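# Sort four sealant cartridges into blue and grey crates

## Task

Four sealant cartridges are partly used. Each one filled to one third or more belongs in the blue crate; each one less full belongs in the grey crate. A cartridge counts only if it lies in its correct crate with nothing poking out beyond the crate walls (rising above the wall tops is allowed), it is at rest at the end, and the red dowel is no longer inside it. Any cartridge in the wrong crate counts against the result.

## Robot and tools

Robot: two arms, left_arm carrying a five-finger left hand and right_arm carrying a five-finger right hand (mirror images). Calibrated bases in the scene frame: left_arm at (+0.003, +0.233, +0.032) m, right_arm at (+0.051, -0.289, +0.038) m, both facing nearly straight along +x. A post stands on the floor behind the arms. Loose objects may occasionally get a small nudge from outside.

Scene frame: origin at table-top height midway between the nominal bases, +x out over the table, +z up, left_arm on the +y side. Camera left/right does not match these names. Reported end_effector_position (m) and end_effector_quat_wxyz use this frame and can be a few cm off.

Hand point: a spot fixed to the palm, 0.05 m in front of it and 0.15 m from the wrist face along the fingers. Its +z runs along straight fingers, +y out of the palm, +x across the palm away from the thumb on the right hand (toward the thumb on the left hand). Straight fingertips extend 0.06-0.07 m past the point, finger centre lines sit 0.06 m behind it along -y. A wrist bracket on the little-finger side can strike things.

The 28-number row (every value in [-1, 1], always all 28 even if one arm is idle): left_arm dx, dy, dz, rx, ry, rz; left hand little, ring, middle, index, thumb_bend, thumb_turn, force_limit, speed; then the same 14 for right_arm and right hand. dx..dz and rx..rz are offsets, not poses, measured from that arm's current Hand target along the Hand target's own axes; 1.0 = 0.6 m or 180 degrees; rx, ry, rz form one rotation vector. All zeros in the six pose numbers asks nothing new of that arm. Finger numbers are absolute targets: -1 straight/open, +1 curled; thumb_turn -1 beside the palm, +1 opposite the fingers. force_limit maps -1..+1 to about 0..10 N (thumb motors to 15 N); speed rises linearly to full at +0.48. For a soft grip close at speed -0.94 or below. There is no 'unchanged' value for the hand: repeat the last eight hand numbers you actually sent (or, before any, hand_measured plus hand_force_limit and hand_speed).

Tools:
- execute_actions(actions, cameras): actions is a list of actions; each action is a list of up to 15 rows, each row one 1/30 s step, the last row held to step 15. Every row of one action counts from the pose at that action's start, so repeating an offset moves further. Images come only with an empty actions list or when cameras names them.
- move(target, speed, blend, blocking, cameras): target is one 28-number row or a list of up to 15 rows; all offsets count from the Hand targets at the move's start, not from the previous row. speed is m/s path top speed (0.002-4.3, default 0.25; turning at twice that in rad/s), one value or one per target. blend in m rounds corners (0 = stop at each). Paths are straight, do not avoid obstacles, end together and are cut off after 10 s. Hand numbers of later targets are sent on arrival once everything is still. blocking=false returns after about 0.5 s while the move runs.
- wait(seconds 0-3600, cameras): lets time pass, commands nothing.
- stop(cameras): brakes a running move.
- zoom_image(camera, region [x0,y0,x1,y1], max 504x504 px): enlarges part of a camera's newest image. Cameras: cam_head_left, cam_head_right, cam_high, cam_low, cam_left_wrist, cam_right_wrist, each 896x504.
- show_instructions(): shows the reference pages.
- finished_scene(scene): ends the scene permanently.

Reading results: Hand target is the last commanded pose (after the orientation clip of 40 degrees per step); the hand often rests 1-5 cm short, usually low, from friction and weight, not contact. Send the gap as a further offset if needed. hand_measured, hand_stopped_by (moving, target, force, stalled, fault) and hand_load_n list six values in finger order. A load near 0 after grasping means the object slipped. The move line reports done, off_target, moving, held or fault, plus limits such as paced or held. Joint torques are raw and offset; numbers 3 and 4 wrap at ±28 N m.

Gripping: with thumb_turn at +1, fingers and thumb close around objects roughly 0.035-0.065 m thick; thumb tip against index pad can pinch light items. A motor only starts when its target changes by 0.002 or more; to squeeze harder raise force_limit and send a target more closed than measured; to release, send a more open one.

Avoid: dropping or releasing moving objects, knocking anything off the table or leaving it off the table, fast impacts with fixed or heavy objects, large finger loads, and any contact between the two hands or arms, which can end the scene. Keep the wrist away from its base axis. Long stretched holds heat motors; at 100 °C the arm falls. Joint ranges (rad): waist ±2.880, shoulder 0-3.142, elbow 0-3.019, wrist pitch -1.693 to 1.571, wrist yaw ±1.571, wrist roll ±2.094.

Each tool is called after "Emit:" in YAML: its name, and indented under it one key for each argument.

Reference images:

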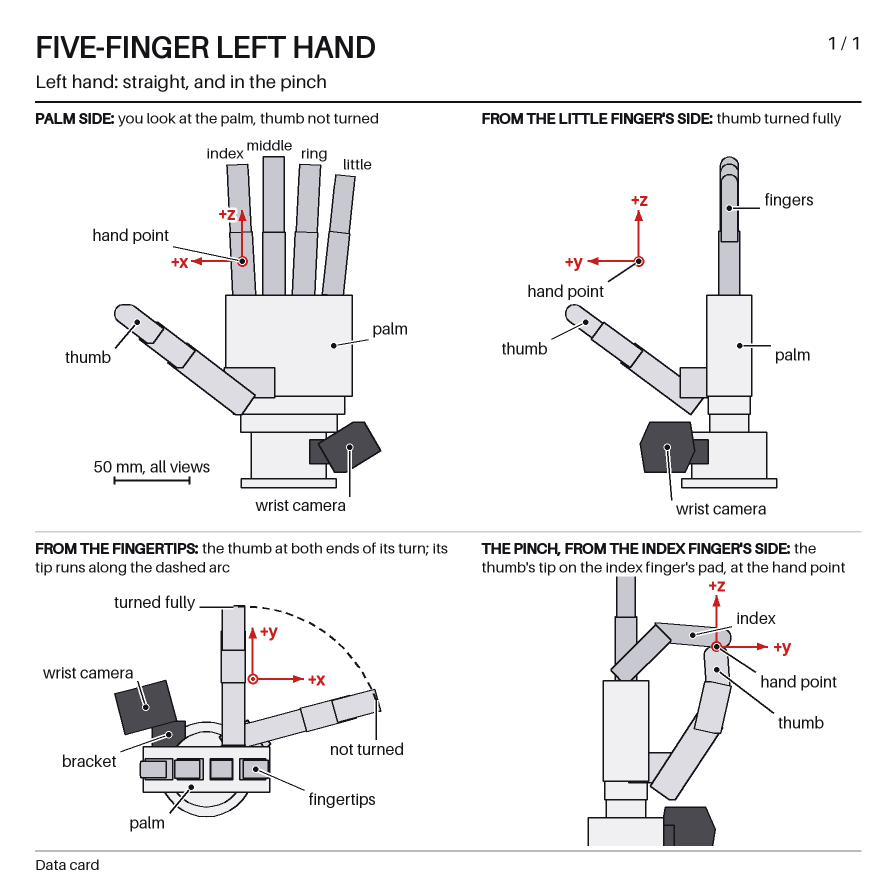

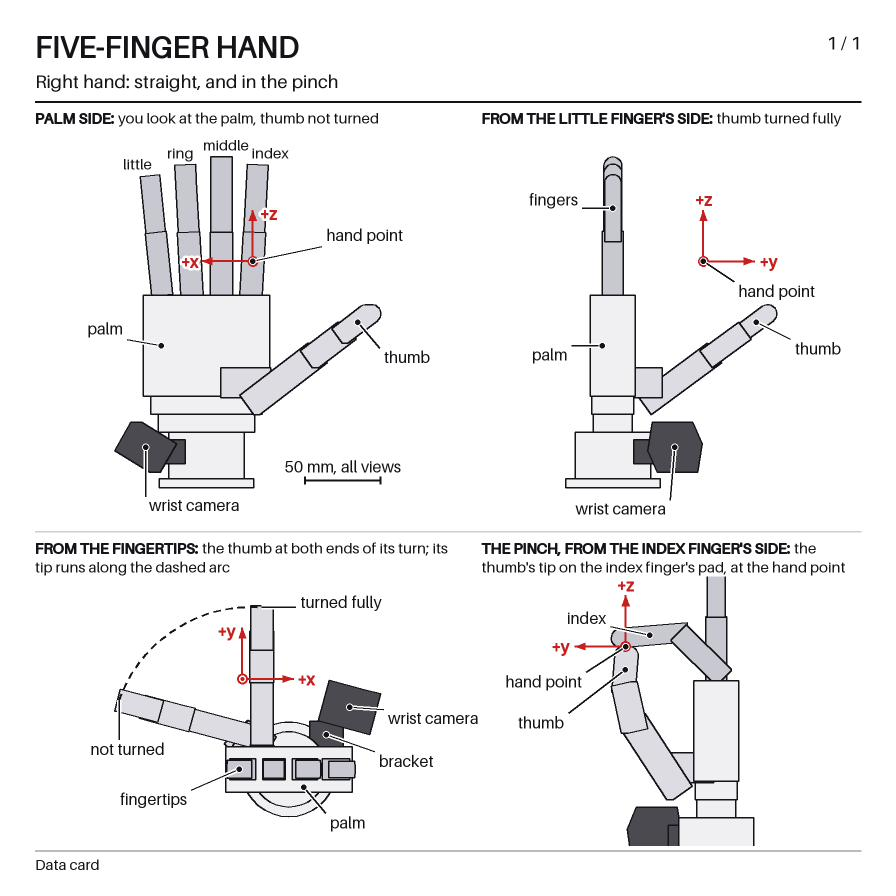

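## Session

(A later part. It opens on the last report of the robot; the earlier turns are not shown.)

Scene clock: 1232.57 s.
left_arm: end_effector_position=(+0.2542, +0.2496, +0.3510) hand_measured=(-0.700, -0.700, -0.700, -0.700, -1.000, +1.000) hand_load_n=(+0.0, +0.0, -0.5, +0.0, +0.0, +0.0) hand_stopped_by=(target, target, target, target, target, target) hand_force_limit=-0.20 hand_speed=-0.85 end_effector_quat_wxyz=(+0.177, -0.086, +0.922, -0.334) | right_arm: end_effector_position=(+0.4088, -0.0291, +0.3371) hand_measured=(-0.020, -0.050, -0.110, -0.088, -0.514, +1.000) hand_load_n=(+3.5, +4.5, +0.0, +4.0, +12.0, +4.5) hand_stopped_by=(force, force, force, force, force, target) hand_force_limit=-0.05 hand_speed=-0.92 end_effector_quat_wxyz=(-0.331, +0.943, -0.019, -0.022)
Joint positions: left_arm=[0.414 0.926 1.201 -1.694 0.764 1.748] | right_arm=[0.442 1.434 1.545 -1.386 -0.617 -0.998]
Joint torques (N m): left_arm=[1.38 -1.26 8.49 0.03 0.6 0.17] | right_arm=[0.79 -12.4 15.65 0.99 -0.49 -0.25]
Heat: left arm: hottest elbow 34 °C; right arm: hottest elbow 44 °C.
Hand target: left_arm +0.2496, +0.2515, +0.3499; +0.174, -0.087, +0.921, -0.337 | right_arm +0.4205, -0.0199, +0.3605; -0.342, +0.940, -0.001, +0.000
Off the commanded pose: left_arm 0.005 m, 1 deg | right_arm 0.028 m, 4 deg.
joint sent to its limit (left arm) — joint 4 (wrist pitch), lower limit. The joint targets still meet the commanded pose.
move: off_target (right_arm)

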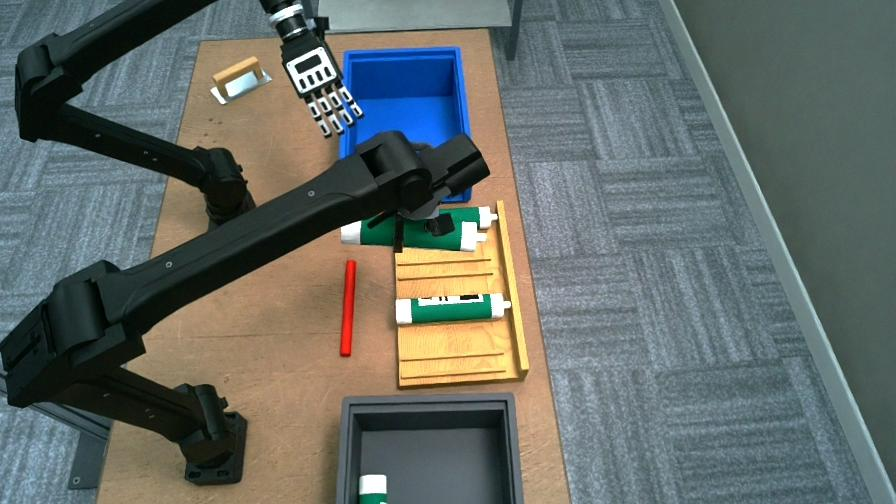

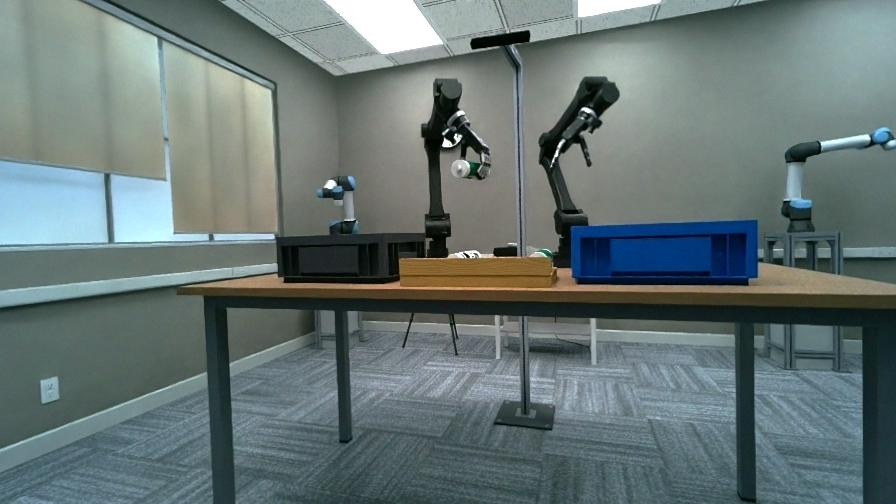

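Emit:
move:
  target: [0,0,0,0,0,0,-0.7,-0.7,-0.7,-0.7,-1,1,-0.2,-0.85,0.0758,0.1297,0.3928,0,0,0,0.12,0.12,0.12,0.12,0.15,1,-0.05,-0.92]
  cameras: ["cam_high","cam_low","cam_head_left","cam_right_wrist"]
  speed: 0.12

Emit:
zoom_image:
  camera: "cam_head_left"
  region: [325, 140, 455, 240]

Scene clock: 1243.77 s.
left_arm: end_effector_position=(+0.2542, +0.2496, +0.3510) hand_measured=(-0.700, -0.700, -0.700, -0.700, -1.000, +1.000) hand_load_n=(+0.0, +0.0, -0.5, +0.0, +0.0, +0.0) hand_stopped_by=(target, target, target, target, target, target) hand_force_limit=-0.20 hand_speed=-0.85 end_effector_quat_wxyz=(+0.177, -0.086, +0.922, -0.334) | right_arm: end_effector_position=(+0.4630, +0.0633, +0.1271) hand_measured=(-0.020, -0.050, -0.110, -0.088, -0.514, +1.000) hand_load_n=(+3.5, +4.0, +0.0, +4.0, +12.0, +4.5) hand_stopped_by=(force, force, force, force, force, target) hand_force_limit=-0.05 hand_speed=-0.92 end_effector_quat_wxyz=(-0.335, +0.942, -0.006, -0.007)
Joint positions: left_arm=[0.414 0.926 1.201 -1.694 0.764 1.748] | right_arm=[0.561 1.718 1.316 -0.772 -0.572 -0.884]
Joint torques (N m): left_arm=[1.08 -1.26 8.49 0.09 0.58 0.16] | right_arm=[0.56 -16.91 9.89 2.39 -0.44 0.01]
Motor temperatures (°C): left_arm=[27 27 34 27 30 26] | right_arm=[29 30 48 25 30 26]
Heat: left arm: hottest elbow 34 °C; right arm: hottest elbow 48 °C.
Hand target: left_arm +0.2496, +0.2515, +0.3499; +0.174, -0.087, +0.921, -0.337 | right_arm +0.4659, +0.0720, +0.1299; -0.342, +0.940, -0.001, +0.000
Off the commanded pose: left_arm 0.005 m, 1 deg | right_arm 0.010 m, 1 deg.
joint sent to its limit (left arm) — joint 4 (wrist pitch), lower limit. The joint targets still meet the commanded pose.
move: done
Images, in order (width x height): cam_head_left 896x504, cam_high 896x504, cam_low 896x504, cam_right_wrist 896x504.

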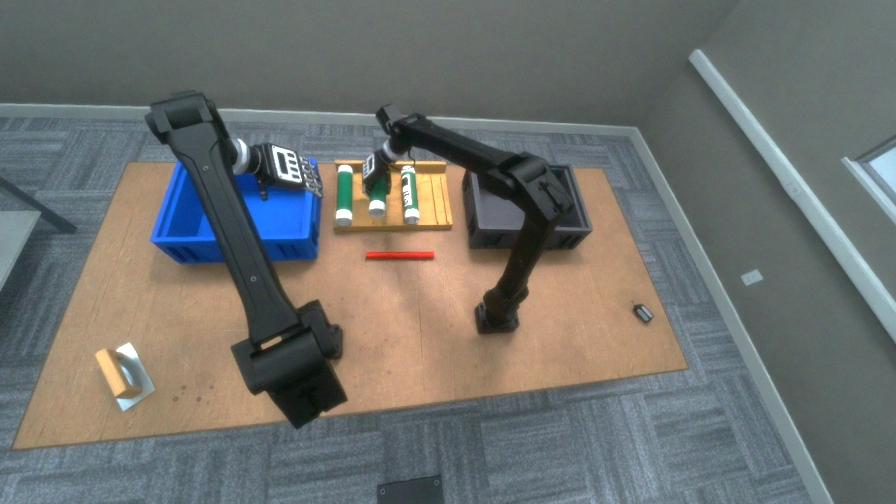

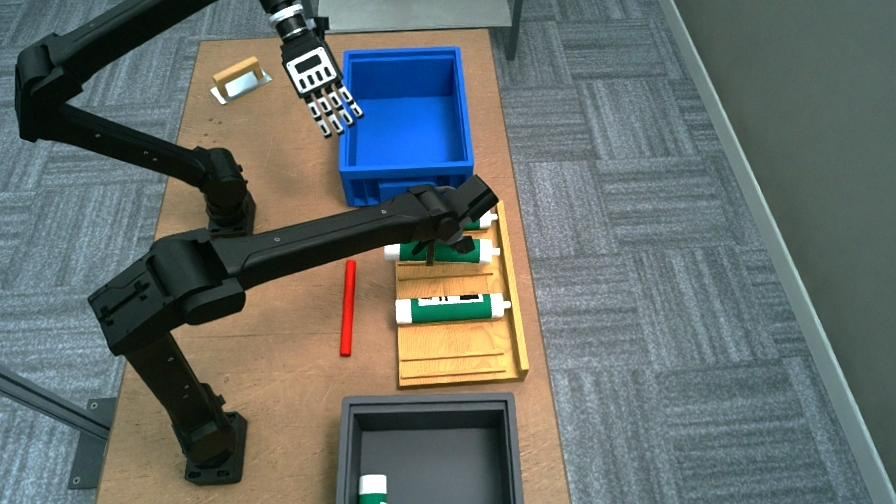

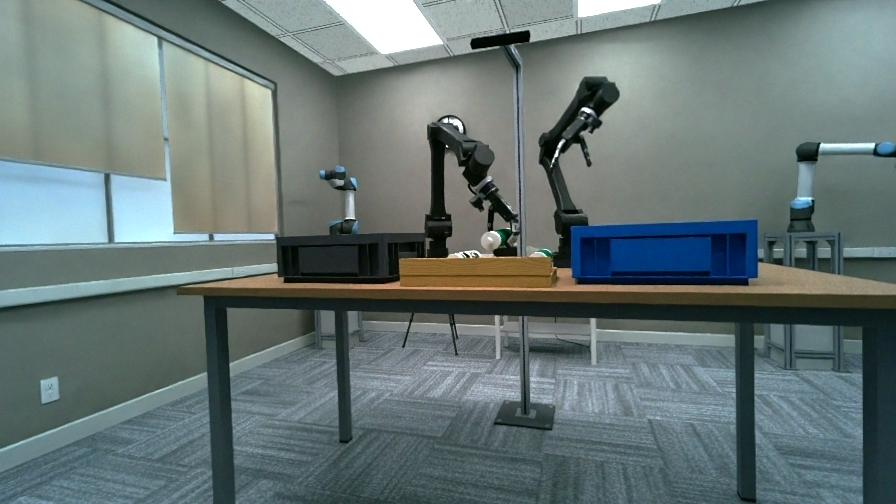

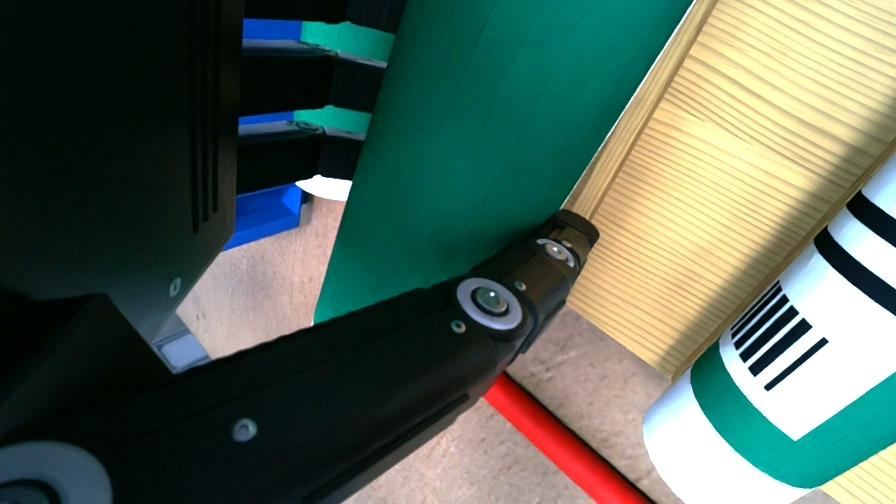

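Scaled by 3.877.

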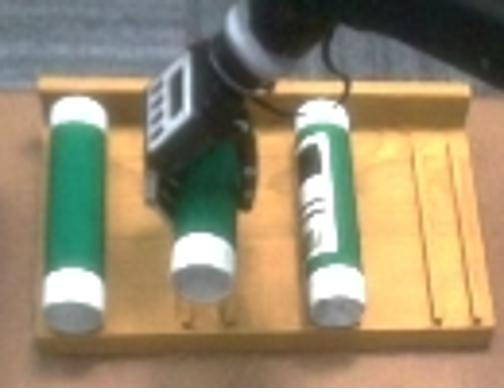

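Emit:
zoom_image:
  camera: "cam_high"
  region: [370, 190, 530, 300]

Scaled by 3.150.

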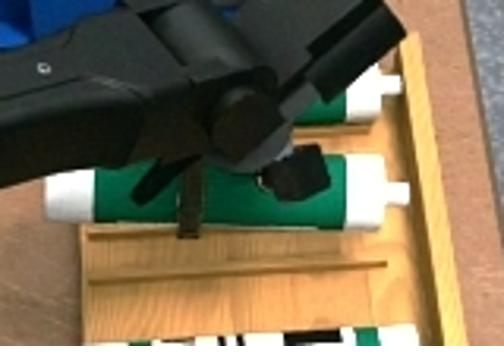

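Emit:
move:
  target: [0,0,0,0,0,0,-0.7,-0.7,-0.7,-0.7,-1,1,-0.2,-0.85,0.007,0.039,0.0627,0,0,0,0.12,0.12,0.12,0.12,0.15,1,-0.05,-0.92]
  cameras: ["cam_high","cam_low","cam_head_left","cam_right_wrist"]
  speed: 0.08

Emit:
zoom_image:
  camera: "cam_head_left"
  region: [325, 140, 455, 240]

Emit:
zoom_image:
  camera: "cam_high"
  region: [370, 190, 530, 300]

Emit:
zoom_image:
  camera: "cam_low"
  region: [450, 200, 560, 275]

Scene clock: 1267.97 s.
left_arm: end_effector_position=(+0.2542, +0.2496, +0.3510) hand_measured=(-0.700, -0.700, -0.700, -0.700, -1.000, +1.000) hand_load_n=(+0.0, +0.0, +0.0, +0.0, +0.0, +0.0) hand_stopped_by=(target, target, target, target, target, target) hand_force_limit=-0.20 hand_speed=-0.85 end_effector_quat_wxyz=(+0.177, -0.086, +0.922, -0.334) | right_arm: end_effector_position=(+0.4679, +0.0687, +0.0836) hand_measured=(-0.020, -0.050, -0.110, -0.088, -0.514, +1.000) hand_load_n=(+4.0, +4.5, +0.0, +4.0, +12.0, +4.5) hand_stopped_by=(force, force, force, force, force, target) hand_force_limit=-0.05 hand_speed=-0.92 end_effector_quat_wxyz=(-0.335, +0.942, -0.007, -0.007)
Joint positions: left_arm=[0.414 0.926 1.201 -1.694 0.764 1.748] | right_arm=[0.565 1.784 1.28 -0.667 -0.57 -0.878]
Joint torques (N m): left_arm=[1.26 -1.08 8.57 0.08 0.6 0.16] | right_arm=[0.56 -17.49 9.42 2.37 -0.41 -0.02]
Heat: left arm: hottest elbow 34 °C; right arm: hottest elbow 48 °C.
Hand target: left_arm +0.2496, +0.2515, +0.3499; +0.174, -0.087, +0.921, -0.337 | right_arm +0.4701, +0.0783, +0.0860; -0.342, +0.940, -0.001, +0.000
Off the commanded pose: left_arm 0.005 m, 1 deg | right_arm 0.010 m, 1 deg.
joint sent to its limit (left arm) — joint 4 (wrist pitch), lower limit. The joint targets still meet the commanded pose.
move: done
Images, in order (width x height): cam_head_left 896x504, cam_high 896x504, cam_low 896x504, cam_right_wrist 896x504.

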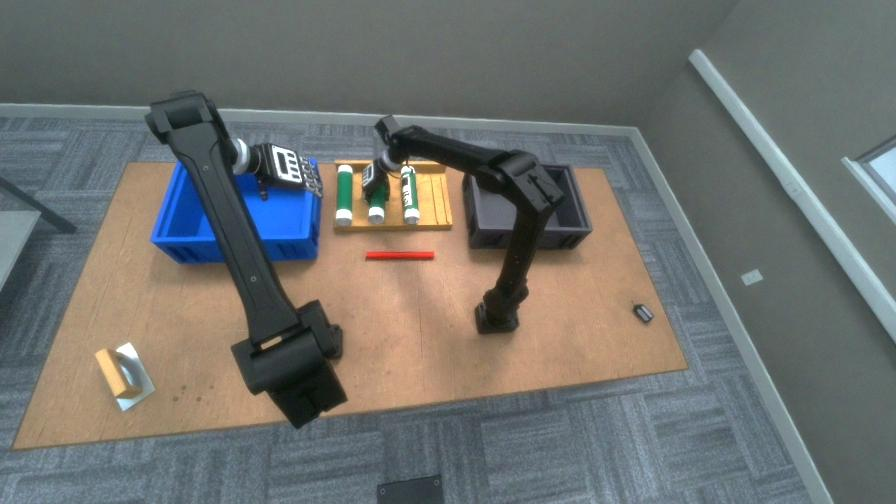

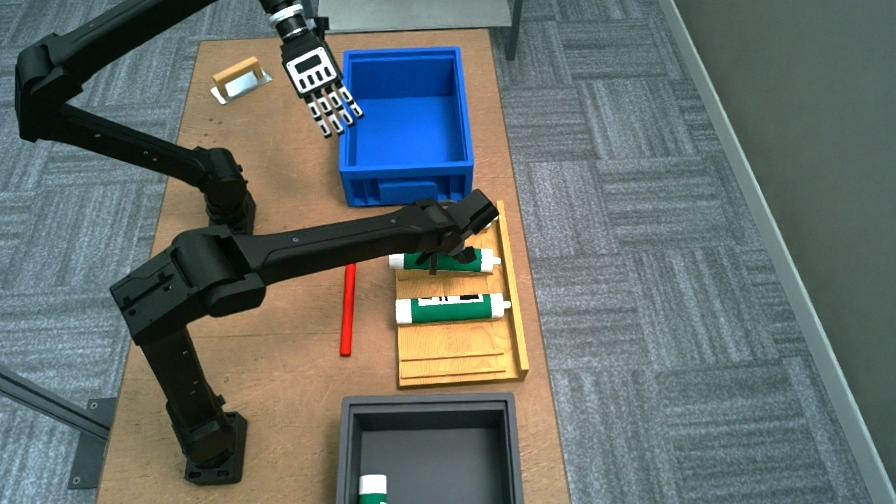

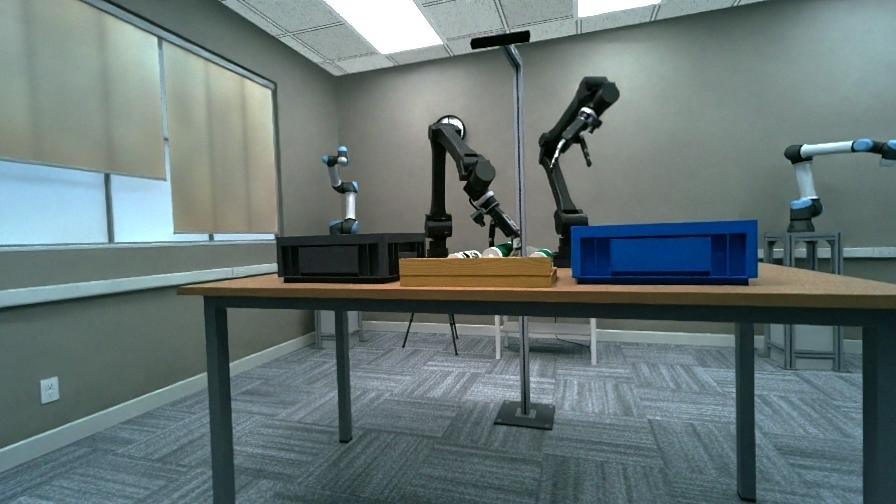

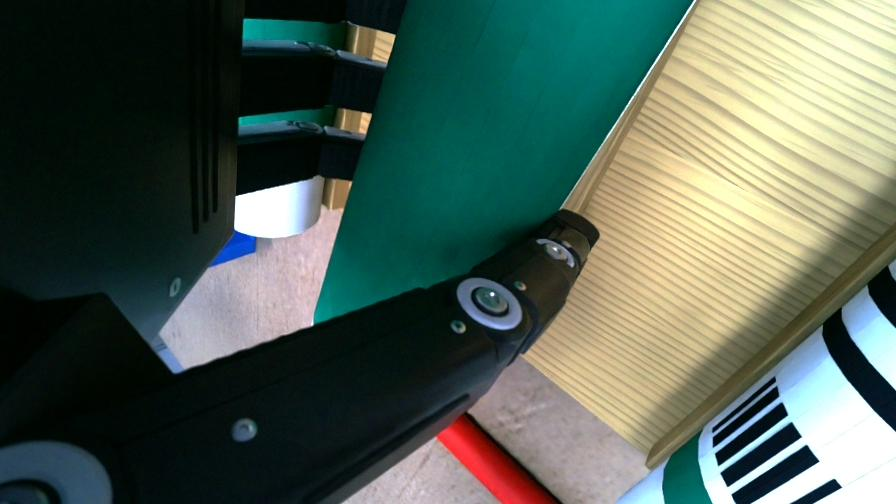

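Scaled by 3.877.

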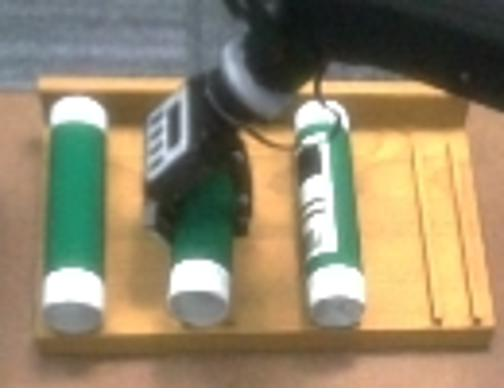

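Scaled by 3.150.

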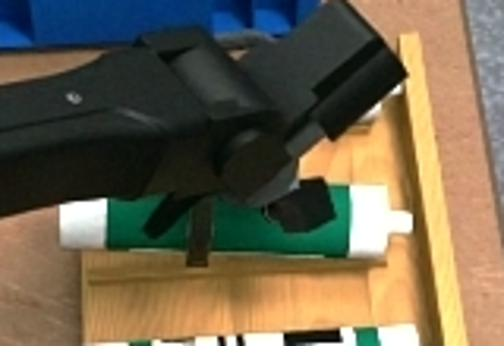

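Scaled by 4.582.

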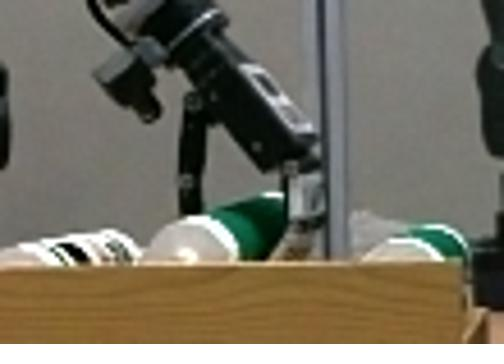

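Emit:
move:
  target: [0,0,0,0,0,0,-0.7,-0.7,-0.7,-0.7,-1,1,-0.2,-0.85,0,0.0077,0.0197,0,0.0106,-0.0305,0.12,0.12,0.12,0.12,0.15,1,-0.05,-0.92]
  cameras: ["cam_high","cam_low","cam_head_left","cam_right_wrist"]
  speed: 0.08

Emit:
zoom_image:
  camera: "cam_head_left"
  region: [325, 140, 455, 240]

Emit:
zoom_image:
  camera: "cam_high"
  region: [370, 190, 530, 300]

Emit:
zoom_image:
  camera: "cam_low"
  region: [450, 200, 560, 275]

Scene clock: 1291.67 s.
left_arm: end_effector_position=(+0.2542, +0.2496, +0.3510) hand_measured=(-0.700, -0.700, -0.700, -0.700, -1.000, +1.000) hand_load_n=(+0.0, +0.0, +0.0, +0.0, +0.0, +0.0) hand_stopped_by=(target, target, target, target, target, target) hand_force_limit=-0.20 hand_speed=-0.85 end_effector_quat_wxyz=(+0.177, -0.086, +0.922, -0.334) | right_arm: end_effector_position=(+0.4660, +0.0742, +0.0684) hand_measured=(-0.020, -0.050, -0.110, -0.088, -0.514, +1.000) hand_load_n=(+4.0, +4.5, +0.0, +4.0, +12.0, +4.5) hand_stopped_by=(force, force, force, force, force, target) hand_force_limit=-0.05 hand_speed=-0.92 end_effector_quat_wxyz=(-0.333, +0.942, +0.022, +0.018)
Joint positions: left_arm=[0.414 0.926 1.201 -1.694 0.764 1.748] | right_arm=[0.588 1.784 1.237 -0.588 -0.541 -0.912]
Joint torques (N m): left_arm=[0.97 -1.26 8.54 0.03 0.59 0.17] | right_arm=[0.56 -17.9 8.98 2.39 -0.35 -0.28]
Heat: left arm: hottest elbow 34 °C; right arm: hottest elbow 46 °C.
Hand target: left_arm +0.2496, +0.2515, +0.3499; +0.174, -0.087, +0.921, -0.337 | right_arm +0.4701, +0.0822, +0.0739; -0.341, +0.939, +0.039, +0.032
Off the commanded pose: left_arm 0.005 m, 1 deg | right_arm 0.011 m, 3 deg.
joint sent to its limit (left arm) — joint 4 (wrist pitch), lower limit. The joint targets still meet the commanded pose.
move: off_target (right_arm)
Images, in order (width x height): cam_head_left 896x504, cam_high 896x504, cam_low 896x504, cam_right_wrist 896x504.

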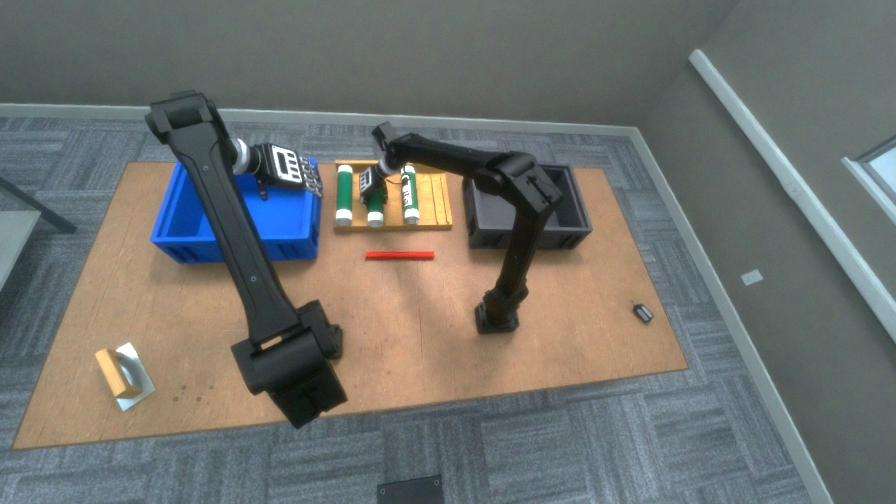

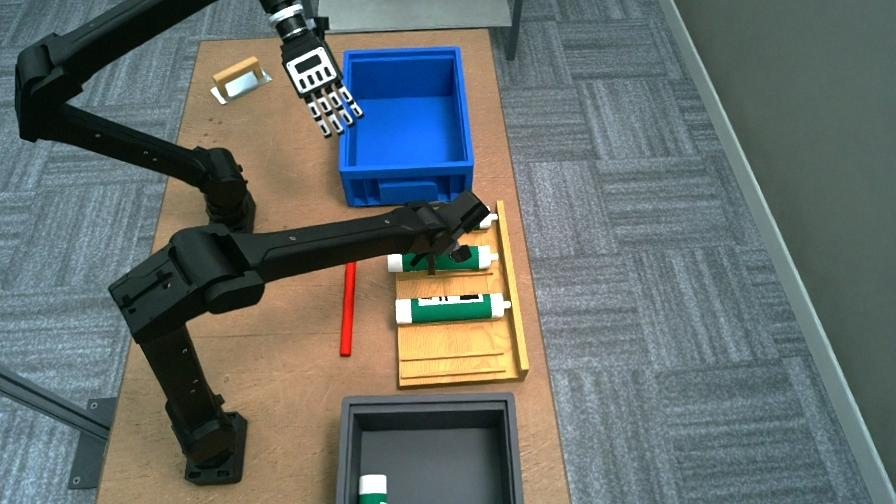

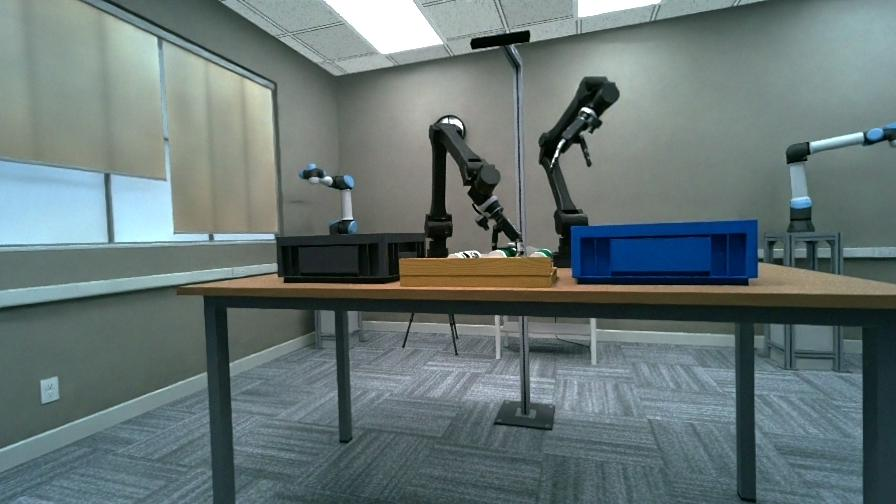

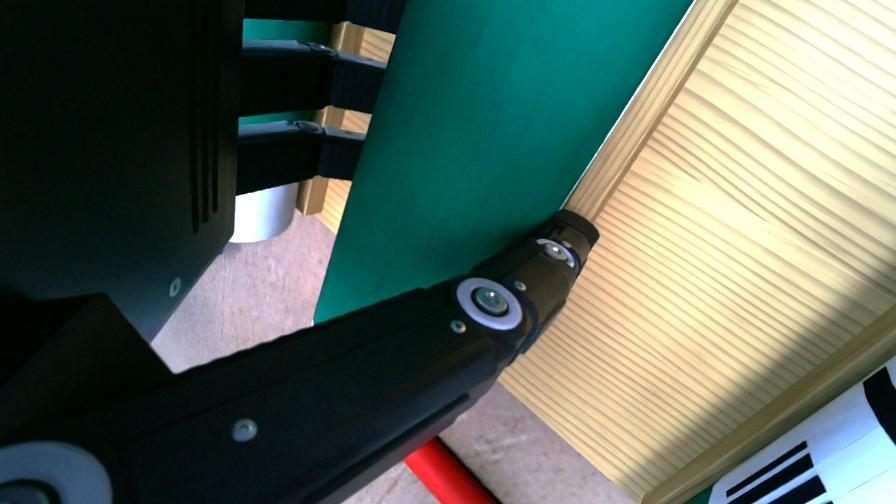

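Scaled by 3.877.

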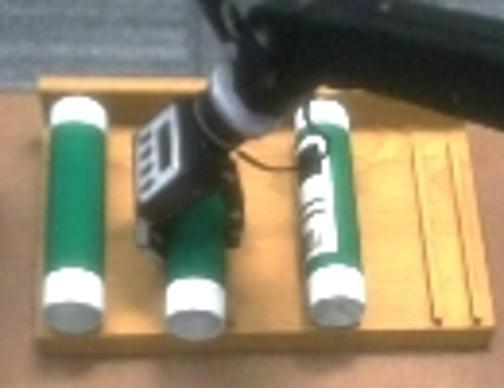

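Scaled by 3.150.

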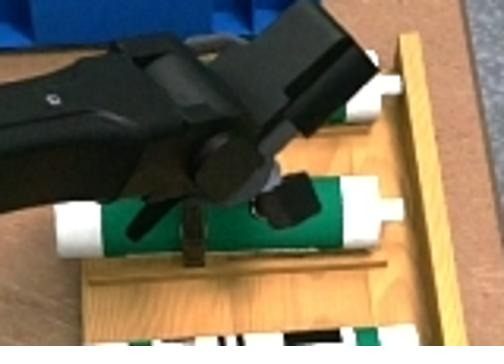

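Scaled by 4.582.

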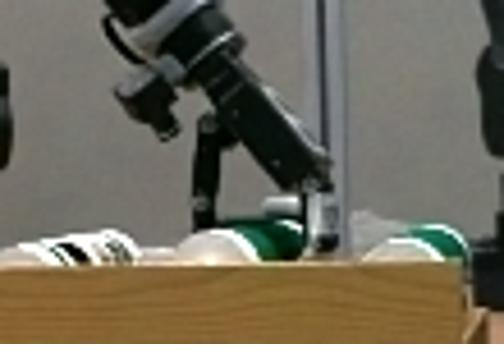

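Emit:
move:
  target: [0,0,0,0,0,0,-0.7,-0.7,-0.7,-0.7,-1,1,-0.2,-0.85,0.003,0.015,0.0048,0,0,0,0.12,0.12,0.12,0.12,0.15,1,-0.05,-0.92]
  cameras: ["cam_high","cam_head_left","cam_right_wrist"]
  speed: 0.06

Emit:
zoom_image:
  camera: "cam_head_left"
  region: [325, 140, 455, 240]

Emit:
zoom_image:
  camera: "cam_high"
  region: [370, 190, 530, 300]

Scene clock: 1306.80 s.
left_arm: end_effector_position=(+0.2542, +0.2496, +0.3510) hand_measured=(-0.700, -0.700, -0.700, -0.700, -1.000, +1.000) hand_load_n=(+0.0, +0.0, +0.0, +0.0, +0.0, +0.0) hand_stopped_by=(target, target, target, target, target, target) hand_force_limit=-0.20 hand_speed=-0.85 end_effector_quat_wxyz=(+0.177, -0.086, +0.922, -0.334) | right_arm: end_effector_position=(+0.4668, +0.0750, +0.0673) hand_measured=(-0.020, -0.050, -0.110, -0.088, -0.514, +1.000) hand_load_n=(+3.5, +4.5, +0.0, +3.5, +12.0, +4.5) hand_stopped_by=(force, force, force, force, force, target) hand_force_limit=-0.05 hand_speed=-0.92 end_effector_quat_wxyz=(-0.336, +0.941, +0.027, +0.021)
Joint positions: left_arm=[0.414 0.926 1.201 -1.694 0.764 1.748] | right_arm=[0.588 1.784 1.232 -0.576 -0.544 -0.919]
Joint torques (N m): left_arm=[1.2 -1.2 8.57 0.05 0.6 0.18] | right_arm=[-0.44 -17.32 8.64 2.5 -0.37 -0.33]
Heat: left arm: hottest elbow 34 °C; right arm: hottest elbow 46 °C.
Hand target: left_arm +0.2496, +0.2515, +0.3499; +0.174, -0.087, +0.921, -0.337 | right_arm +0.4728, +0.0774, +0.0661; -0.342, +0.939, +0.039, +0.032
Off the commanded pose: left_arm 0.005 m, 1 deg | right_arm 0.007 m, 2 deg.
joint sent to its limit (left arm) — joint 4 (wrist pitch), lower limit. The joint targets still meet the commanded pose.
move: done
Images, in order (width x height): cam_head_left 896x504, cam_high 896x504, cam_right_wrist 896x504.

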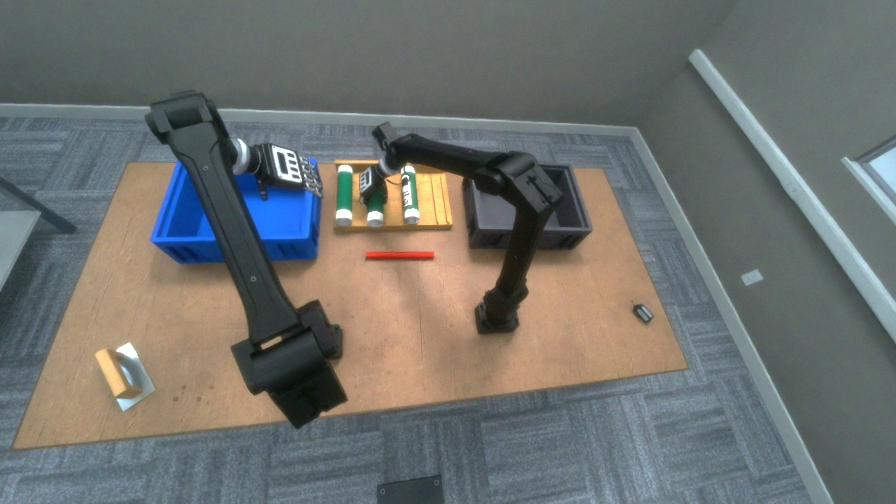

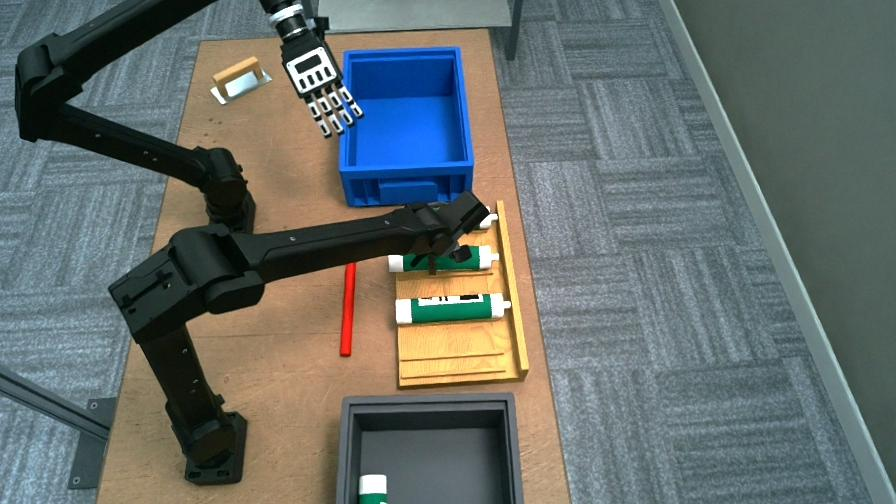

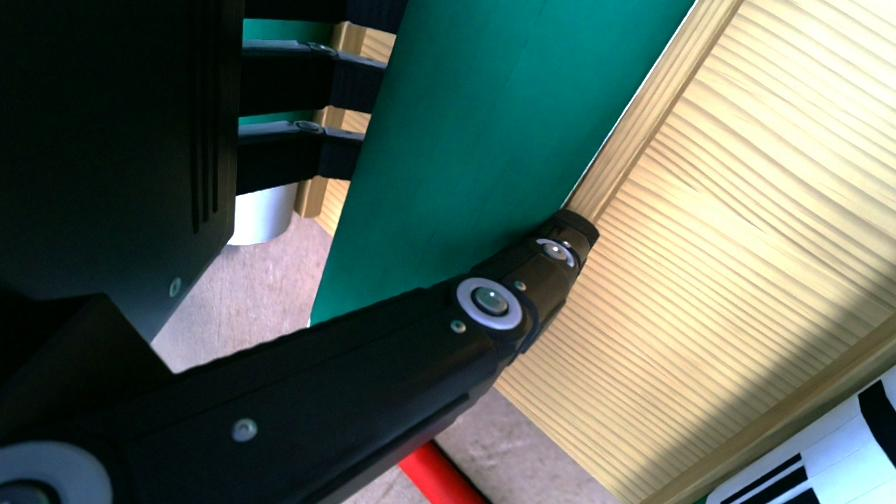

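Scaled by 3.877.

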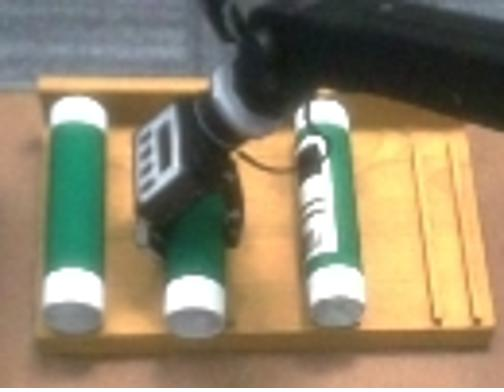

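Scaled by 3.150.

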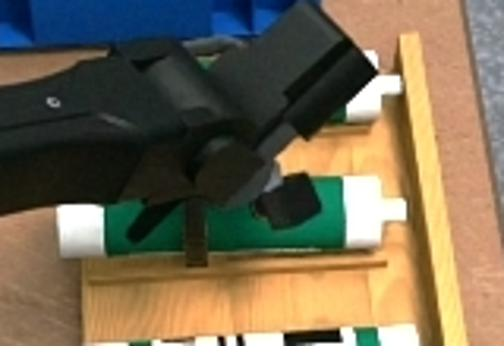

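Emit:
move:
  target: [0,0,0,0,0,0,-0.7,-0.7,-0.7,-0.7,-1,1,-0.2,-0.85,0.002,0.0165,-0.0055,0,0,0,0.12,0.12,0.12,0.12,0.15,1,-0.05,-0.92]
  cameras: ["cam_high","cam_head_left","cam_right_wrist"]
  speed: 0.05

Emit:
zoom_image:
  camera: "cam_head_left"
  region: [325, 140, 455, 240]

Emit:
zoom_image:
  camera: "cam_high"
  region: [370, 190, 530, 300]

Scene clock: 1312.40 s.
left_arm: end_effector_position=(+0.2542, +0.2496, +0.3510) hand_measured=(-0.700, -0.700, -0.700, -0.700, -1.000, +1.000) hand_load_n=(+0.0, -0.5, +0.0, +0.0, +0.0, +0.0) hand_stopped_by=(target, target, target, target, target, target) hand_force_limit=-0.20 hand_speed=-0.85 end_effector_quat_wxyz=(+0.177, -0.086, +0.922, -0.334) | right_arm: end_effector_position=(+0.4663, +0.0719, +0.0646) hand_measured=(-0.020, -0.050, -0.110, -0.088, -0.514, +1.000) hand_load_n=(+3.5, +4.0, +0.5, +3.5, +11.0, +5.0) hand_stopped_by=(force, force, force, force, force, target) hand_force_limit=-0.05 hand_speed=-0.92 end_effector_quat_wxyz=(-0.339, +0.940, +0.033, +0.020)
Joint positions: left_arm=[0.414 0.926 1.201 -1.694 0.764 1.748] | right_arm=[0.582 1.784 1.223 -0.572 -0.554 -0.936]
Joint torques (N m): left_arm=[1.08 -1.55 8.54 0.09 0.6 0.16] | right_arm=[-0.91 -17.26 8.36 2.35 -0.34 -0.3]
Heat: left arm: hottest elbow 34 °C; right arm: hottest elbow 46 °C.
Hand target: left_arm +0.2496, +0.2515, +0.3499; +0.174, -0.087, +0.921, -0.337 | right_arm +0.4750, +0.0677, +0.0625; -0.341, +0.939, +0.039, +0.032
Off the commanded pose: left_arm 0.005 m, 1 deg | right_arm 0.010 m, 2 deg.
joint sent to its limit (left arm) — joint 4 (wrist pitch), lower limit. The joint targets still meet the commanded pose.
move: done
Images, in order (width x height): cam_head_left 896x504, cam_high 896x504, cam_right_wrist 896x504.

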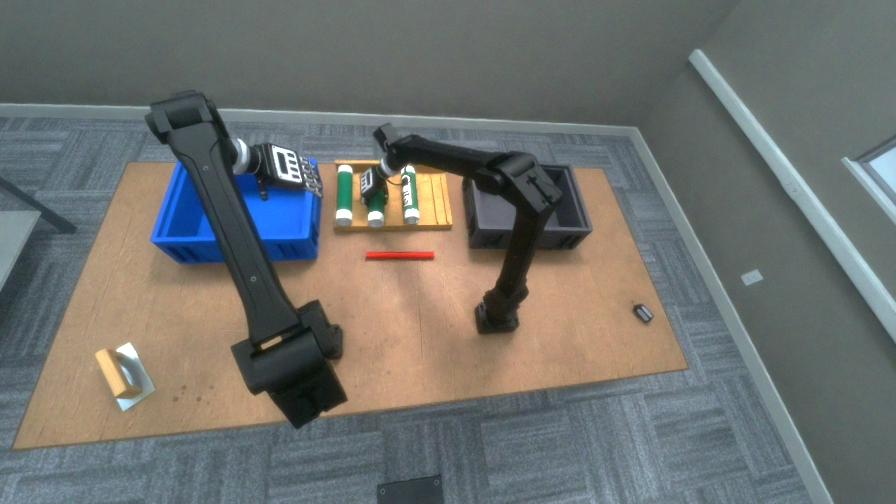

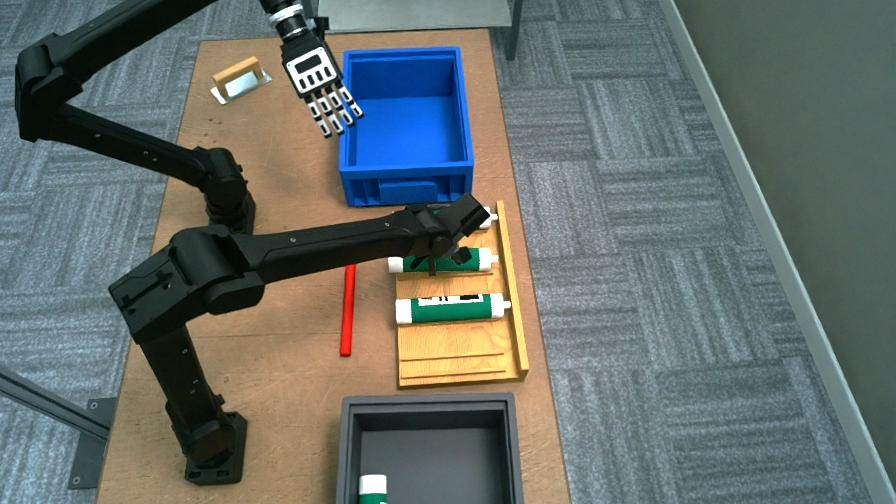

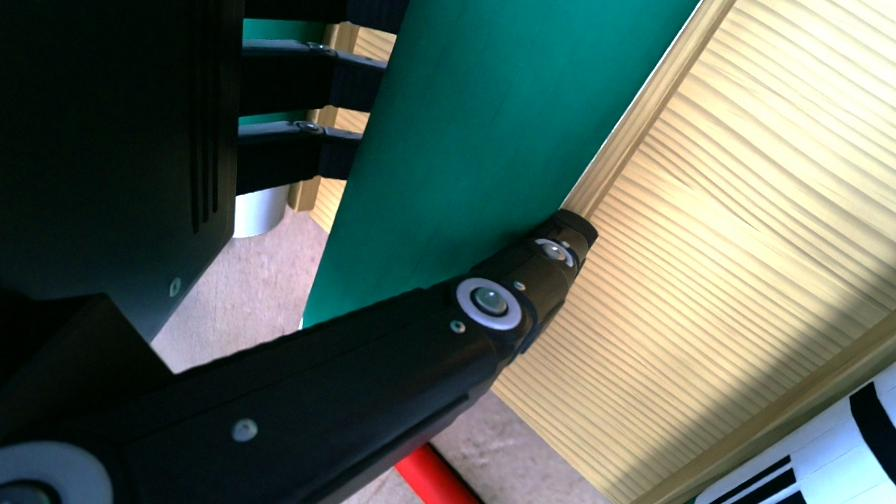

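Scaled by 3.877.

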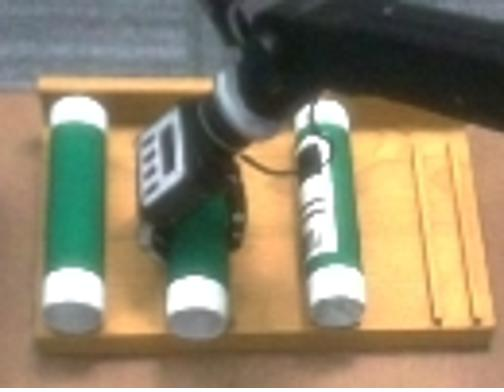

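Scaled by 3.150.

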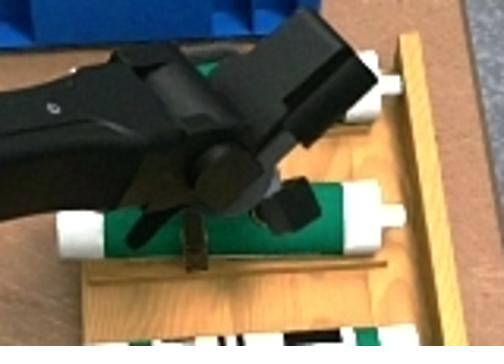

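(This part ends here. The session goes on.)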